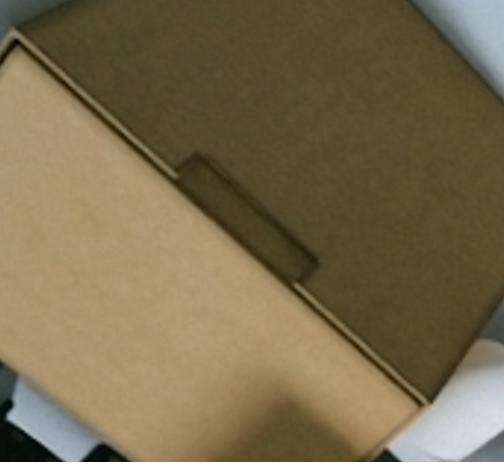

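Call:
move(
  target=[-0.085,0.1033,0.0507,0,0,0.486, 0,0.548,0.212,0.333,0,0.82,0.576,0.696,0,0.82,0.576,0.696,0.714,0.678,0.226,0.168,0.4,-0.6, 0,0,0,0,0,0, 0,-0.397,0.576,0.696,0,-0.397,0.576,0.696,0,0.205,0.576,0.696,-0.571,0.678,0.09,0.168,0.2,-0.85],
  speed=0.4,
)

Scene clock: 729.17 s.
left_arm: end_effector_position=(+0.5851, +0.0620, +0.2700) hand_goal=(+0.000, +0.548, +0.212, +0.334, +0.000, +0.820, +0.576, +0.696, +0.000, +0.820, +0.576, +0.696, +0.714, +0.678, +0.226, +0.168) hand_measured=(+0.000, +0.554, +0.218, +0.338, +0.000, +0.816, +0.576, +0.696, +0.000, +0.816, +0.576, +0.696, +0.714, +0.678, +0.222, +0.168) hand_current_ma=(+0, +7, +5, +2, +0, -5, +0, +0, +0, -5, +0, +0, +0, +0, -4, +0) hand_state=(goal, goal, goal, goal, goal, goal, goal, goal, goal, goal, goal, goal, goal, goal, goal, goal) hand_current_limit=0.40 hand_speed=-0.60 end_effector_quat_wxyz=(+0.000, +0.707, -0.707, +0.000) | right_arm: end_effector_position=(+0.4499, +0.0860, +0.0762) hand_goal=(+0.000, -0.396, +0.576, +0.696, +0.000, -0.396, +0.576, +0.696, +0.000, +0.206, +0.576, +0.696, -0.570, +0.678, +0.090, +0.168) hand_measured=(+0.004, -0.280, +0.598, +0.698, +0.004, -0.280, +0.598, +0.698, +0.002, +0.204, +0.576, +0.696, -0.590, +0.676, +0.232, +0.188) hand_current_ma=(+4, +330, +52, +3, +4, +330, +51, +3, +2, -4, +0, +0, -46, -2, +330, +67) hand_state=(goal, blocked, blocked, goal, goal, blocked, blocked, goal, goal, goal, goal, goal, goal, goal, blocked, goal) hand_current_limit=0.20 hand_speed=-0.85 end_effector_quat_wxyz=(+0.500, -0.500, -0.500, -0.500)
Joint positions: left_arm=[2.772 -2.298 -0.794 -1.621 1.571 -3.467] | right_arm=[0.58 -1.01 1.979 -0.967 0.581 -1.573]
Joint torques (N m): left_arm=[8.75 63.98 14.46 3.97 -1.28 -1.81] | right_arm=[4.55 -42.71 -28.58 0.41 0.17 -0.78]
Wrist force (N): left_arm=[0.0 0.1 0.2] | right_arm=[0.8 0.6 0.4]
Wrist torque (N m): left_arm=[0.01 0.00 0.03] | right_arm=[-0.05 0.02 0.31]
Wrist force, peak (N): left_arm=[-0.5 -0.8 0.4] | right_arm=[1.0 1.1 0.4]
Hand target: left_arm +0.5851, +0.0620, +0.2700; +0.000, +0.707, -0.707, +0.000 | right_arm +0.4499, +0.0860, +0.0762; +0.500, -0.500, -0.500, -0.500
Off the commanded pose: left_arm 0.000 m, 0 deg | right_arm 0.000 m, 0 deg.
elbow stopped short (left arm): the move would have taken joint 3 (elbow) straighter than the controller allows.
move: done

Call:
move(
  target=[
    [0,0,-0.1267,0,0,0, 0,0.548,0.212,0.333,0,0.82,0.576,0.696,0,0.82,0.576,0.696,0.714,0.678,0.226,0.168,0.4,-0.6, 0,0,0,0,0,0, 0,-0.397,0.576,0.696,0,-0.397,0.576,0.696,0,0.205,0.576,0.696,-0.571,0.678,0.09,0.168,0.2,-0.85],
    [-0.0667,0,-0.1267,0,0,0, 0,0.548,0.212,0.333,0,0.82,0.576,0.696,0,0.82,0.576,0.696,0.714,0.678,0.226,0.168,0.4,-0.6, 0,0,0,0,0,0, 0,-0.397,0.576,0.696,0,-0.397,0.576,0.696,0,0.205,0.576,0.696,-0.571,0.678,0.09,0.168,0.2,-0.85],
  ],
  speed=0.2,
  blend=[0.02, 0],
)

Call:
move(
  target=[-0.06,0,0,0,0,0, 0,0.548,0.212,0.333,0,0.82,0.576,0.696,0,0.82,0.576,0.696,0.714,0.678,0.226,0.168,0.4,-0.6, 0,0,0,0,0,0, 0,-0.397,0.576,0.696,0,-0.397,0.576,0.696,0,0.205,0.576,0.696,-0.571,0.678,0.09,0.168,0.2,-0.85],
  speed=0.015,
  stop_force=3,
)

Scene clock: 742.23 s.
left_arm: end_effector_position=(+0.5452, +0.0620, +0.1940) hand_goal=(+0.000, +0.548, +0.212, +0.334, +0.000, +0.820, +0.576, +0.696, +0.000, +0.820, +0.576, +0.696, +0.714, +0.678, +0.226, +0.168) hand_measured=(+0.000, +0.554, +0.218, +0.338, +0.000, +0.816, +0.576, +0.696, +0.000, +0.816, +0.576, +0.696, +0.714, +0.678, +0.222, +0.168) hand_current_ma=(+0, +7, +5, +2, +0, -5, +0, +0, +0, -5, +0, +0, +0, +0, -4, +0) hand_state=(goal, goal, goal, goal, goal, goal, goal, goal, goal, goal, goal, goal, goal, goal, goal, goal) hand_current_limit=0.40 hand_speed=-0.60 end_effector_quat_wxyz=(+0.000, +0.707, -0.707, +0.000) | right_arm: end_effector_position=(+0.4499, +0.0860, +0.0762) hand_goal=(+0.000, -0.396, +0.576, +0.696, +0.000, -0.396, +0.576, +0.696, +0.000, +0.206, +0.576, +0.696, -0.570, +0.678, +0.090, +0.168) hand_measured=(+0.004, -0.280, +0.598, +0.698, +0.004, -0.280, +0.598, +0.698, +0.002, +0.204, +0.576, +0.696, -0.590, +0.676, +0.232, +0.188) hand_current_ma=(+4, +330, +52, +3, +4, +330, +51, +3, +2, -4, +0, +0, -46, -2, +330, +67) hand_state=(goal, blocked, blocked, goal, goal, blocked, blocked, goal, goal, goal, goal, goal, goal, goal, blocked, goal) hand_current_limit=0.20 hand_speed=-0.85 end_effector_quat_wxyz=(+0.500, -0.500, -0.500, -0.500)
Joint positions: left_arm=[2.755 -2.213 -1.132 -1.368 1.571 -3.485] | right_arm=[0.58 -1.01 1.979 -0.967 0.581 -1.573]
Joint torques (N m): left_arm=[-6.36 57.98 14.46 3.81 -1.35 -1.69] | right_arm=[4.68 -42.71 -28.81 0.38 0.13 -0.85]
Wrist force (N): left_arm=[-0.1 0.1 0.3] | right_arm=[1.0 0.8 0.5]
Wrist torque (N m): left_arm=[0.01 0.02 0.05] | right_arm=[-0.02 0.00 0.34]
Wrist force, peak (N): left_arm=[-0.1 -0.7 1.1] | right_arm=[1.1 1.0 0.5]
Hand target: left_arm +0.5451, +0.0620, +0.1940; +0.000, +0.707, -0.707, +0.000 | right_arm +0.4499, +0.0860, +0.0762; +0.500, -0.500, -0.500, -0.500
Off the commanded pose: left_arm 0.000 m, 0 deg | right_arm 0.000 m, 0 deg.
move: done

Scene clock: 744.37 s.
left_arm: end_effector_position=(+0.5308, +0.0620, +0.1940) hand_goal=(+0.000, +0.548, +0.212, +0.334, +0.000, +0.820, +0.576, +0.696, +0.000, +0.820, +0.576, +0.696, +0.714, +0.678, +0.226, +0.168) hand_measured=(-0.002, +0.566, +0.212, +0.328, +0.000, +0.816, +0.576, +0.696, +0.000, +0.816, +0.576, +0.696, +0.714, +0.678, +0.222, +0.168) hand_current_ma=(-1, +31, +0, -5, +0, -5, +0, +0, +0, -5, +0, +0, +0, +0, -4, +0) hand_state=(goal, goal, goal, goal, goal, goal, goal, goal, goal, goal, goal, goal, goal, goal, goal, goal) hand_current_limit=0.40 hand_speed=-0.60 end_effector_quat_wxyz=(+0.000, +0.707, -0.707, +0.000) | right_arm: end_effector_position=(+0.4499, +0.0860, +0.0762) hand_goal=(+0.000, -0.396, +0.576, +0.696, +0.000, -0.396, +0.576, +0.696, +0.000, +0.206, +0.576, +0.696, -0.570, +0.678, +0.090, +0.168) hand_measured=(+0.006, -0.280, +0.598, +0.698, +0.006, -0.280, +0.598, +0.698, +0.002, +0.204, +0.576, +0.696, -0.590, +0.676, +0.232, +0.188) hand_current_ma=(+8, +330, +54, +3, +9, +330, +51, +3, +2, -4, +0, +0, -45, -2, +330, +67) hand_state=(goal, blocked, blocked, goal, goal, blocked, blocked, goal, goal, goal, goal, goal, goal, goal, blocked, goal) hand_current_limit=0.20 hand_speed=-0.85 end_effector_quat_wxyz=(+0.500, -0.500, -0.500, -0.500)
Joint positions: left_arm=[2.748 -2.181 -1.184 -1.347 1.571 -3.491] | right_arm=[0.58 -1.01 1.979 -0.967 0.581 -1.573]
Joint torques (N m): left_arm=[8.2 34.41 26.05 0.09 -0.89 1.72] | right_arm=[4.85 -42.8 -27.97 -2.07 0.14 -0.87]
Wrist force (N): left_arm=[-0.2 -1.1 -0.8] | right_arm=[1.1 -0.6 0.6]
Wrist torque (N m): left_arm=[0.11 0.03 0.02] | right_arm=[-0.08 -0.01 0.32]
Wrist force, peak (N): left_arm=[-0.6 -3.0 -2.4] | right_arm=[0.6 -2.4 1.0]
Hand target: left_arm +0.5308, +0.0620, +0.1940; +0.000, +0.707, -0.707, +0.000 (not the last commanded pose) | right_arm +0.4499, +0.0860, +0.0762; +0.500, -0.500, -0.500, -0.500
Off the commanded pose: left_arm 0.022 m, 0 deg | right_arm 0.000 m, 0 deg.
move: contact (left_arm)

Call:
move(
  target=[
    [0.015,0,0,0,0,0, 0,0.548,0.212,0.333,0,0.82,0.576,0.696,0,0.82,0.576,0.696,0.714,0.678,0.226,0.168,0.4,-0.6, 0,0,0,0,0,0, 0,-0.397,0.576,0.696,0,-0.397,0.576,0.696,0,0.205,0.576,0.696,-0.571,0.678,0.09,0.168,0.2,-0.85],
    [0.015,0,-0.01,0,0,0, 0,0.548,0.212,0.333,0,0.82,0.576,0.696,0,0.82,0.576,0.696,0.714,0.678,0.226,0.168,0.4,-0.6, 0,0,0,0,0,0, 0,-0.397,0.576,0.696,0,-0.397,0.576,0.696,0,0.205,0.576,0.696,-0.571,0.678,0.09,0.168,0.2,-0.85],
  ],
  speed=0.05,
  blend=[0.004, 0],
)

Call:
move(
  target=[-0.06,0,0,0,0,0, 0,0.548,0.212,0.333,0,0.82,0.576,0.696,0,0.82,0.576,0.696,0.714,0.678,0.226,0.168,0.4,-0.6, 0,0,0,0,0,0, 0,-0.397,0.576,0.696,0,-0.397,0.576,0.696,0,0.205,0.576,0.696,-0.571,0.678,0.09,0.168,0.2,-0.85],
  speed=0.01,
  stop_force=3,
)

Scene clock: 759.53 s.
left_arm: end_effector_position=(+0.5397, +0.0620, +0.1882) hand_goal=(+0.000, +0.548, +0.212, +0.334, +0.000, +0.820, +0.576, +0.696, +0.000, +0.820, +0.576, +0.696, +0.714, +0.678, +0.226, +0.168) hand_measured=(-0.002, +0.556, +0.212, +0.332, +0.000, +0.816, +0.576, +0.696, +0.000, +0.816, +0.576, +0.696, +0.714, +0.678, +0.222, +0.168) hand_current_ma=(-1, +11, +0, -1, +0, -5, +0, +0, +0, -5, +0, +0, +0, +0, -4, +0) hand_state=(goal, goal, goal, goal, goal, goal, goal, goal, goal, goal, goal, goal, goal, goal, goal, goal) hand_current_limit=0.40 hand_speed=-0.60 end_effector_quat_wxyz=(+0.000, +0.707, -0.707, +0.000) | right_arm: end_effector_position=(+0.4499, +0.0860, +0.0762) hand_goal=(+0.000, -0.396, +0.576, +0.696, +0.000, -0.396, +0.576, +0.696, +0.000, +0.206, +0.576, +0.696, -0.570, +0.678, +0.090, +0.168) hand_measured=(+0.006, -0.280, +0.598, +0.698, +0.006, -0.280, +0.598, +0.698, +0.002, +0.204, +0.576, +0.696, -0.590, +0.676, +0.232, +0.188) hand_current_ma=(+8, +330, +54, +3, +9, +330, +51, +3, +2, -4, +0, +0, -45, -2, +330, +67) hand_state=(goal, blocked, blocked, goal, goal, blocked, blocked, goal, goal, goal, goal, goal, goal, goal, blocked, goal) hand_current_limit=0.20 hand_speed=-0.85 end_effector_quat_wxyz=(+0.500, -0.500, -0.500, -0.500)
Joint positions: left_arm=[2.752 -2.204 -1.162 -1.346 1.571 -3.487] | right_arm=[0.58 -1.01 1.979 -0.967 0.581 -1.573]
Joint torques (N m): left_arm=[8.81 35.53 13.86 3.93 -1.27 1.78] | right_arm=[5.22 -42 -28.63 -2.7 0.18 -0.94]
Wrist force (N): left_arm=[0.0 -0.1 0.4] | right_arm=[1.4 0.7 0.6]
Wrist torque (N m): left_arm=[-0.03 0.02 -0.02] | right_arm=[-0.01 -0.02 0.33]
Wrist force, peak (N): left_arm=[-0.2 -1.6 -1.3] | right_arm=[1.4 0.7 0.6]
Hand target: left_arm +0.5398, +0.0620, +0.1880; +0.000, +0.707, -0.707, +0.000 | right_arm +0.4499, +0.0860, +0.0762; +0.500, -0.500, -0.500, -0.500
Off the commanded pose: left_arm 0.000 m, 0 deg | right_arm 0.000 m, 0 deg.
move: done; blend cut to 0.003 m at target 1

Scene clock: 761.53 s.
left_arm: end_effector_position=(+0.5318, +0.0620, +0.1880) hand_goal=(+0.000, +0.548, +0.212, +0.334, +0.000, +0.820, +0.576, +0.696, +0.000, +0.820, +0.576, +0.696, +0.714, +0.678, +0.226, +0.168) hand_measured=(-0.002, +0.564, +0.210, +0.326, +0.000, +0.816, +0.576, +0.696, +0.000, +0.816, +0.576, +0.696, +0.714, +0.678, +0.222, +0.168) hand_current_ma=(-2, +24, -1, -8, +0, -5, +0, +0, +0, -5, +0, +0, +0, +0, -4, +0) hand_state=(goal, goal, goal, goal, goal, goal, goal, goal, goal, goal, goal, goal, goal, goal, goal, goal) hand_current_limit=0.40 hand_speed=-0.60 end_effector_quat_wxyz=(+0.000, +0.707, -0.707, +0.000) | right_arm: end_effector_position=(+0.4499, +0.0860, +0.0762) hand_goal=(+0.000, -0.396, +0.576, +0.696, +0.000, -0.396, +0.576, +0.696, +0.000, +0.206, +0.576, +0.696, -0.570, +0.678, +0.090, +0.168) hand_measured=(+0.006, -0.280, +0.598, +0.698, +0.006, -0.280, +0.598, +0.698, +0.002, +0.204, +0.576, +0.696, -0.590, +0.676, +0.232, +0.188) hand_current_ma=(+9, +330, +54, +3, +9, +330, +51, +3, +2, -4, +0, +0, -45, -2, +330, +67) hand_state=(goal, blocked, blocked, goal, goal, blocked, blocked, goal, goal, goal, goal, goal, goal, goal, blocked, goal) hand_current_limit=0.20 hand_speed=-0.85 end_effector_quat_wxyz=(+0.500, -0.500, -0.500, -0.500)
Joint positions: left_arm=[2.748 -2.187 -1.191 -1.335 1.571 -3.491] | right_arm=[0.58 -1.01 1.979 -0.967 0.581 -1.573]
Joint torques (N m): left_arm=[8.02 35.48 25.58 -0.02 -0.73 1.45] | right_arm=[5.03 -40.55 -27.75 -1.7 0.18 -0.97]
Wrist force (N): left_arm=[-0.3 -1.4 -1.3] | right_arm=[0.9 -0.3 0.4]
Wrist torque (N m): left_arm=[0.12 0.01 0.02] | right_arm=[-0.05 0.01 0.31]
Wrist force, peak (N): left_arm=[-0.3 -3.2 -2.4] | right_arm=[0.5 -2.3 0.9]
Hand target: left_arm +0.5318, +0.0620, +0.1880; +0.000, +0.707, -0.707, +0.000 (not the last commanded pose) | right_arm +0.4499, +0.0860, +0.0762; +0.500, -0.500, -0.500, -0.500
Off the commanded pose: left_arm 0.028 m, 0 deg | right_arm 0.000 m, 0 deg.
move: contact (left_arm)

Call:
move(
  target=[
    [0.01,0,0.0117,0,0,0, 0,0.548,0.212,0.333,0,0.82,0.576,0.696,0,0.82,0.576,0.696,0.714,0.678,0.226,0.168,0.4,-0.6, 0,0,0,0,0,0, 0,-0.397,0.576,0.696,0,-0.397,0.576,0.696,0,0.205,0.576,0.696,-0.571,0.678,0.09,0.168,0.2,-0.85],
    [-0.0113,0,0.0117,0,0,0, 0,0.548,0.212,0.333,0,0.82,0.576,0.696,0,0.82,0.576,0.696,0.714,0.678,0.226,0.168,0.4,-0.6, 0,0,0,0,0,0, 0,-0.397,0.576,0.696,0,-0.397,0.576,0.696,0,0.205,0.576,0.696,-0.571,0.678,0.09,0.168,0.2,-0.85],
  ],
  speed=0.03,
  blend=[0.002, 0],
)

Call:
move(
  target=[
    [-0.003,0,0.0167,0,0,0, 0,0.548,0.212,0.333,0,0.82,0.576,0.696,0,0.82,0.576,0.696,0.714,0.678,0.226,0.168,0.4,-0.6, 0,0,0,0,0,0, 0,-0.397,0.576,0.696,0,-0.397,0.576,0.696,0,0.205,0.576,0.696,-0.571,0.678,0.09,0.168,0.2,-0.85],
    [-0.007,0,0.0333,0,0,0, 0,0.548,0.212,0.333,0,0.82,0.576,0.696,0,0.82,0.576,0.696,0.714,0.678,0.226,0.168,0.4,-0.6, 0,0,0,0,0,0, 0,-0.397,0.576,0.696,0,-0.397,0.576,0.696,0,0.205,0.576,0.696,-0.571,0.678,0.09,0.168,0.2,-0.85],
  ],
  speed=0.03,
  blend=[0.003, 0],
)

Scene clock: 792.57 s.
left_arm: end_effector_position=(+0.5251, +0.0620, +0.1951) hand_goal=(+0.000, +0.548, +0.212, +0.334, +0.000, +0.820, +0.576, +0.696, +0.000, +0.820, +0.576, +0.696, +0.714, +0.678, +0.226, +0.168) hand_measured=(-0.012, +0.606, +0.190, +0.298, +0.000, +0.816, +0.576, +0.696, +0.000, +0.816, +0.576, +0.696, +0.714, +0.678, +0.222, +0.168) hand_current_ma=(-12, +155, -39, -75, +0, -5, +0, +0, +0, -5, +0, +0, +0, +0, -4, +0) hand_state=(goal, blocked, blocked, blocked, goal, goal, goal, goal, goal, goal, goal, goal, goal, goal, goal, goal) hand_current_limit=0.40 hand_speed=-0.60 end_effector_quat_wxyz=(+0.000, +0.707, -0.707, +0.000) | right_arm: end_effector_position=(+0.4499, +0.0860, +0.0762) hand_goal=(+0.000, -0.396, +0.576, +0.696, +0.000, -0.396, +0.576, +0.696, +0.000, +0.206, +0.576, +0.696, -0.570, +0.678, +0.090, +0.168) hand_measured=(+0.010, -0.280, +0.600, +0.698, +0.010, -0.280, +0.602, +0.698, +0.002, +0.204, +0.576, +0.696, -0.590, +0.676, +0.232, +0.188) hand_current_ma=(+14, +330, +56, +3, +15, +330, +65, +3, +2, -4, +0, +0, -45, -2, +330, +67) hand_state=(goal, blocked, blocked, goal, goal, blocked, blocked, goal, goal, goal, goal, goal, goal, goal, blocked, goal) hand_current_limit=0.20 hand_speed=-0.85 end_effector_quat_wxyz=(+0.500, -0.500, -0.500, -0.500)
Joint positions: left_arm=[2.745 -2.168 -1.202 -1.341 1.571 -3.494] | right_arm=[0.58 -1.01 1.979 -0.967 0.581 -1.573]
Joint torques (N m): left_arm=[-10.86 50.8 5.92 0.71 -0.05 -1.58] | right_arm=[3.65 -37.02 -26.89 -1.1 0.09 -1]
Wrist force (N): left_arm=[-1.0 -11.6 -9.2] | right_arm=[1.0 -9.7 1.2]
Wrist torque (N m): left_arm=[0.68 0.16 -0.15] | right_arm=[-0.61 -0.09 0.31]
Wrist force, peak (N): left_arm=[-1.0 -11.6 -9.2] | right_arm=[1.0 -9.7 1.2]
Hand target: left_arm +0.5250, +0.0620, +0.1951; +0.000, +0.707, -0.707, +0.000 | right_arm +0.4499, +0.0860, +0.0762; +0.500, -0.500, -0.500, -0.500
Off the commanded pose: left_arm 0.000 m, 0 deg | right_arm 0.000 m, 0 deg.
move: done

Scene clock: 793.67 s.
left_arm: end_effector_position=(+0.5209, +0.0620, +0.2149) hand_goal=(+0.000, +0.548, +0.212, +0.334, +0.000, +0.820, +0.576, +0.696, +0.000, +0.820, +0.576, +0.696, +0.714, +0.678, +0.226, +0.168) hand_measured=(-0.010, +0.608, +0.228, +0.338, +0.000, +0.816, +0.576, +0.696, +0.000, +0.816, +0.576, +0.696, +0.714, +0.678, +0.222, +0.168) hand_current_ma=(-9, +164, +24, +3, +0, -5, +0, +0, +0, -5, +0, +0, +0, +0, -4, +0) hand_state=(goal, blocked, goal, goal, goal, goal, goal, goal, goal, goal, goal, goal, goal, goal, goal, goal) hand_current_limit=0.40 hand_speed=-0.60 end_effector_quat_wxyz=(+0.000, +0.707, -0.707, +0.000) | right_arm: end_effector_position=(+0.4499, +0.0860, +0.0762) hand_goal=(+0.000, -0.396, +0.576, +0.696, +0.000, -0.396, +0.576, +0.696, +0.000, +0.206, +0.576, +0.696, -0.570, +0.678, +0.090, +0.168) hand_measured=(+0.008, -0.280, +0.600, +0.700, +0.008, -0.280, +0.602, +0.698, +0.002, +0.204, +0.576, +0.696, -0.590, +0.676, +0.232, +0.188) hand_current_ma=(+13, +330, +56, +4, +13, +330, +65, +3, +2, -4, +0, +0, -45, -2, +330, +67) hand_state=(goal, blocked, blocked, goal, goal, blocked, blocked, goal, goal, goal, goal, goal, goal, goal, blocked, goal) hand_current_limit=0.20 hand_speed=-0.85 end_effector_quat_wxyz=(+0.500, -0.500, -0.500, -0.500)
Joint positions: left_arm=[2.743 -2.149 -1.182 -1.381 1.571 -3.496] | right_arm=[0.58 -1.01 1.979 -0.967 0.581 -1.573]
Joint torques (N m): left_arm=[-8.14 54.63 26.05 -0.67 -0.26 -1.7] | right_arm=[0.13 -36.48 -26.27 -3.15 0.13 -1]
Wrist force (N): left_arm=[-0.5 -2.6 0.0] | right_arm=[1.7 -2.6 0.3]
Wrist torque (N m): left_arm=[0.17 0.04 -0.02] | right_arm=[-0.24 -0.05 0.23]
Wrist force, peak (N): left_arm=[-0.8 -11.8 -9.5] | right_arm=[0.9 -9.7 1.3]
Hand target: left_arm +0.5208, +0.0620, +0.2150; +0.000, +0.707, -0.707, +0.000 | right_arm +0.4499, +0.0860, +0.0762; +0.500, -0.500, -0.500, -0.500
Off the commanded pose: left_arm 0.000 m, 0 deg | right_arm 0.000 m, 0 deg.
move: done

Call:
move(
  target=[
    [-0.0047,0,0.009,0,0,0, 0,0.548,0.212,0.333,0,0.82,0.576,0.696,0,0.82,0.576,0.696,0.714,0.678,0.226,0.168,0.4,-0.6, 0,0,0,0,0,0, 0,-0.397,0.576,0.696,0,-0.397,0.576,0.696,0,0.205,0.576,0.696,-0.571,0.678,0.09,0.168,0.2,-0.85],
    [-0.0137,0,0.0247,0,0,0, 0,0.548,0.212,0.333,0,0.82,0.576,0.696,0,0.82,0.576,0.696,0.714,0.678,0.226,0.168,0.4,-0.6, 0,0,0,0,0,0, 0,-0.397,0.576,0.696,0,-0.397,0.576,0.696,0,0.205,0.576,0.696,-0.571,0.678,0.09,0.168,0.2,-0.85],
    [-0.0257,0,0.0383,0,0,0, 0,0.548,0.212,0.333,0,0.82,0.576,0.696,0,0.82,0.576,0.696,0.714,0.678,0.226,0.168,0.4,-0.6, 0,0,0,0,0,0, 0,-0.397,0.576,0.696,0,-0.397,0.576,0.696,0,0.205,0.576,0.696,-0.571,0.678,0.09,0.168,0.2,-0.85],
  ],
  speed=0.03,
  blend=[0.003, 0.003, 0],
)

Scene clock: 825.13 s.
left_arm: end_effector_position=(+0.5055, +0.0620, +0.2379) hand_goal=(+0.000, +0.548, +0.212, +0.334, +0.000, +0.820, +0.576, +0.696, +0.000, +0.820, +0.576, +0.696, +0.714, +0.678, +0.226, +0.168) hand_measured=(-0.002, +0.608, +0.214, +0.326, +0.000, +0.816, +0.576, +0.696, +0.000, +0.816, +0.576, +0.696, +0.714, +0.678, +0.222, +0.168) hand_current_ma=(-1, +164, +1, -8, +0, -5, +0, +0, +0, -5, +0, +0, +0, +0, -4, +0) hand_state=(goal, blocked, goal, goal, goal, goal, goal, goal, goal, goal, goal, goal, goal, goal, goal, goal) hand_current_limit=0.40 hand_speed=-0.60 end_effector_quat_wxyz=(+0.000, +0.707, -0.707, +0.000) | right_arm: end_effector_position=(+0.4499, +0.0860, +0.0762) hand_goal=(+0.000, -0.396, +0.576, +0.696, +0.000, -0.396, +0.576, +0.696, +0.000, +0.206, +0.576, +0.696, -0.570, +0.678, +0.090, +0.168) hand_measured=(+0.008, -0.280, +0.600, +0.700, +0.008, -0.280, +0.604, +0.698, +0.002, +0.204, +0.576, +0.696, -0.594, +0.676, +0.232, +0.188) hand_current_ma=(+10, +330, +56, +4, +11, +330, +70, +3, +2, -4, +0, +0, -61, -4, +330, +67) hand_state=(goal, blocked, blocked, goal, goal, blocked, blocked, goal, goal, goal, goal, goal, blocked, goal, blocked, goal) hand_current_limit=0.20 hand_speed=-0.85 end_effector_quat_wxyz=(+0.500, -0.500, -0.500, -0.500)
Joint positions: left_arm=[2.736 -2.105 -1.192 -1.415 1.571 -3.504] | right_arm=[0.58 -1.01 1.979 -0.967 0.581 -1.573]
Joint torques (N m): left_arm=[-7.31 52.81 11.1 -0.71 -0.18 -1.74] | right_arm=[-10.23 -32.91 -25.58 -2.68 0.21 -0.98]
Wrist force (N): left_arm=[0.0 -4.1 -2.6] | right_arm=[2.1 -4.7 1.0]
Wrist torque (N m): left_arm=[0.24 0.08 -0.03] | right_arm=[-0.37 -0.21 0.19]
Wrist force, peak (N): left_arm=[-0.1 -4.4 -2.3] | right_arm=[2.0 -5.5 0.6]
Hand target: left_arm +0.5054, +0.0620, +0.2380; +0.000, +0.707, -0.707, +0.000 | right_arm +0.4499, +0.0860, +0.0762; +0.500, -0.500, -0.500, -0.500
Off the commanded pose: left_arm 0.000 m, 0 deg | right_arm 0.000 m, 0 deg.
move: done

Call:
move(
  target=[
    [-0.0217,0,0.0162,0,0,0, 0,0.548,0.212,0.333,0,0.82,0.576,0.696,0,0.82,0.576,0.696,0.714,0.678,0.226,0.168,0.4,-0.6, 0,0,0,0,0,0, 0,-0.397,0.576,0.696,0,-0.397,0.576,0.696,0,0.205,0.576,0.696,-0.571,0.678,0.09,0.168,0.2,-0.85],
    [-0.0518,0,0.0277,0,0,0, 0,0.548,0.212,0.333,0,0.82,0.576,0.696,0,0.82,0.576,0.696,0.714,0.678,0.226,0.168,0.4,-0.6, 0,0,0,0,0,0, 0,-0.397,0.576,0.696,0,-0.397,0.576,0.696,0,0.205,0.576,0.696,-0.571,0.678,0.09,0.168,0.2,-0.85],
  ],
  speed=0.03,
  blend=[0.004, 0],
  cameras=["all"],
)

Scene clock: 854.17 s.
left_arm: end_effector_position=(+0.4745, +0.0620, +0.2546) hand_goal=(+0.000, +0.548, +0.212, +0.334, +0.000, +0.820, +0.576, +0.696, +0.000, +0.820, +0.576, +0.696, +0.714, +0.678, +0.226, +0.168) hand_measured=(+0.000, +0.540, +0.194, +0.318, +0.000, +0.816, +0.576, +0.696, +0.000, +0.816, +0.576, +0.696, +0.714, +0.678, +0.222, +0.168) hand_current_ma=(+0, -9, -26, -22, +0, -5, +0, +0, +0, -5, +0, +0, +0, +0, -4, +0) hand_state=(goal, goal, goal, goal, goal, goal, goal, goal, goal, goal, goal, goal, goal, goal, goal, goal) hand_current_limit=0.40 hand_speed=-0.60 end_effector_quat_wxyz=(+0.000, +0.707, -0.707, +0.000) | right_arm: end_effector_position=(+0.4499, +0.0860, +0.0762) hand_goal=(+0.000, -0.396, +0.576, +0.696, +0.000, -0.396, +0.576, +0.696, +0.000, +0.206, +0.576, +0.696, -0.570, +0.678, +0.090, +0.168) hand_measured=(+0.008, -0.282, +0.600, +0.700, +0.006, -0.280, +0.606, +0.698, +0.002, +0.204, +0.576, +0.696, -0.596, +0.674, +0.232, +0.188) hand_current_ma=(+10, +330, +56, +4, +10, +330, +76, +3, +2, -4, +0, +0, -65, -6, +330, +67) hand_state=(goal, blocked, blocked, goal, goal, blocked, blocked, goal, goal, goal, goal, goal, blocked, goal, blocked, goal) hand_current_limit=0.20 hand_speed=-0.85 end_effector_quat_wxyz=(+0.500, -0.500, -0.500, -0.500)
Joint positions: left_arm=[2.719 -2.033 -1.259 -1.42 1.571 -3.52] | right_arm=[0.58 -1.01 1.979 -0.967 0.581 -1.573]
Joint torques (N m): left_arm=[-7.32 51.56 12.76 3.75 -0.06 -2.06] | right_arm=[-8.46 -29.39 -24.85 -1.35 0.2 -1.08]
Wrist force (N): left_arm=[0.0 -0.7 -0.9] | right_arm=[2.8 1.1 0.4]
Wrist torque (N m): left_arm=[-0.04 0.07 0.04] | right_arm=[0.06 -0.20 0.27]
Wrist force, peak (N): left_arm=[-0.1 -4.6 -4.5] | right_arm=[1.4 -6.4 0.8]
Hand target: left_arm +0.4743, +0.0620, +0.2546; +0.000, +0.707, -0.707, +0.000 | right_arm +0.4499, +0.0860, +0.0762; +0.500, -0.500, -0.500, -0.500
Off the commanded pose: left_arm 0.000 m, 0 deg | right_arm 0.000 m, 0 deg.
move: done
camera_calibration:
cam_left_wrist: T_world_to_cam=[[0.614166, 0.788669, -0.0282977, -0.361095], [0.57246, -0.42054, 0.703872, -0.466275], [0.543222, -0.448493, -0.709763, 0.0777531], [0, 0, 0, 1]] pos_world=[0.446458, 0.123569, 0.373166]
cam_right_wrist: T_world_to_cam=[[0.626286, -0.0466259, -0.778198, -0.190448], [-0.576487, -0.699681, -0.42203, 0.303179], [-0.524812, 0.712933, -0.46508, 0.34446], [0, 0, 0, 1]] pos_world=[0.474831, -0.0423276, 0.139945]

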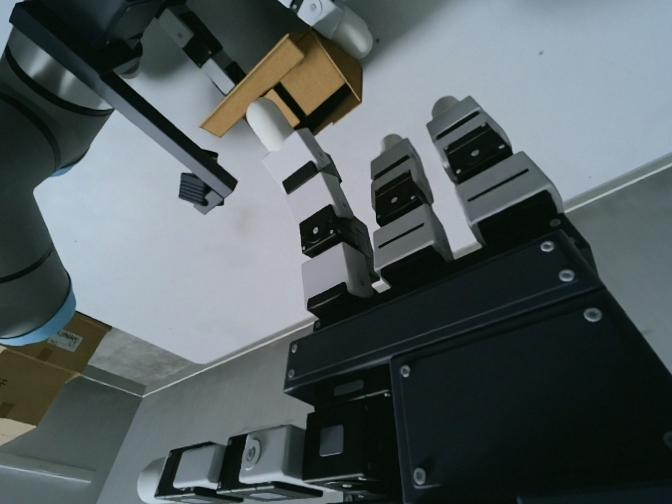

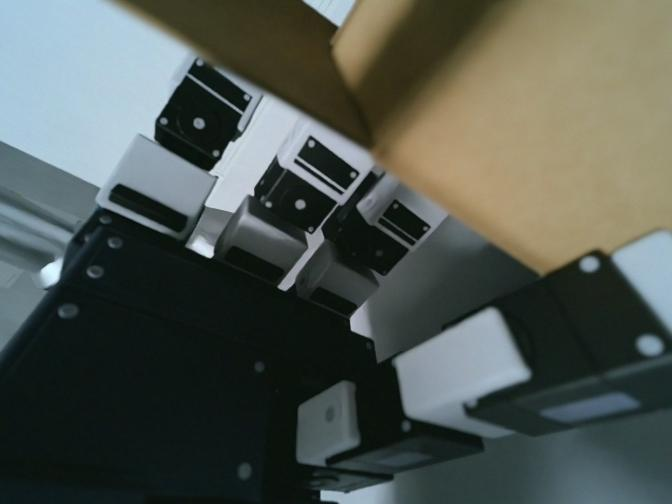

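Call:
zoom_image(
  camera="cam_left_wrist",
  region=[170, 0, 390, 160],
)

Scaled by 2.291 from the camera's 672x504 image, which has a finer 960x720 frame.

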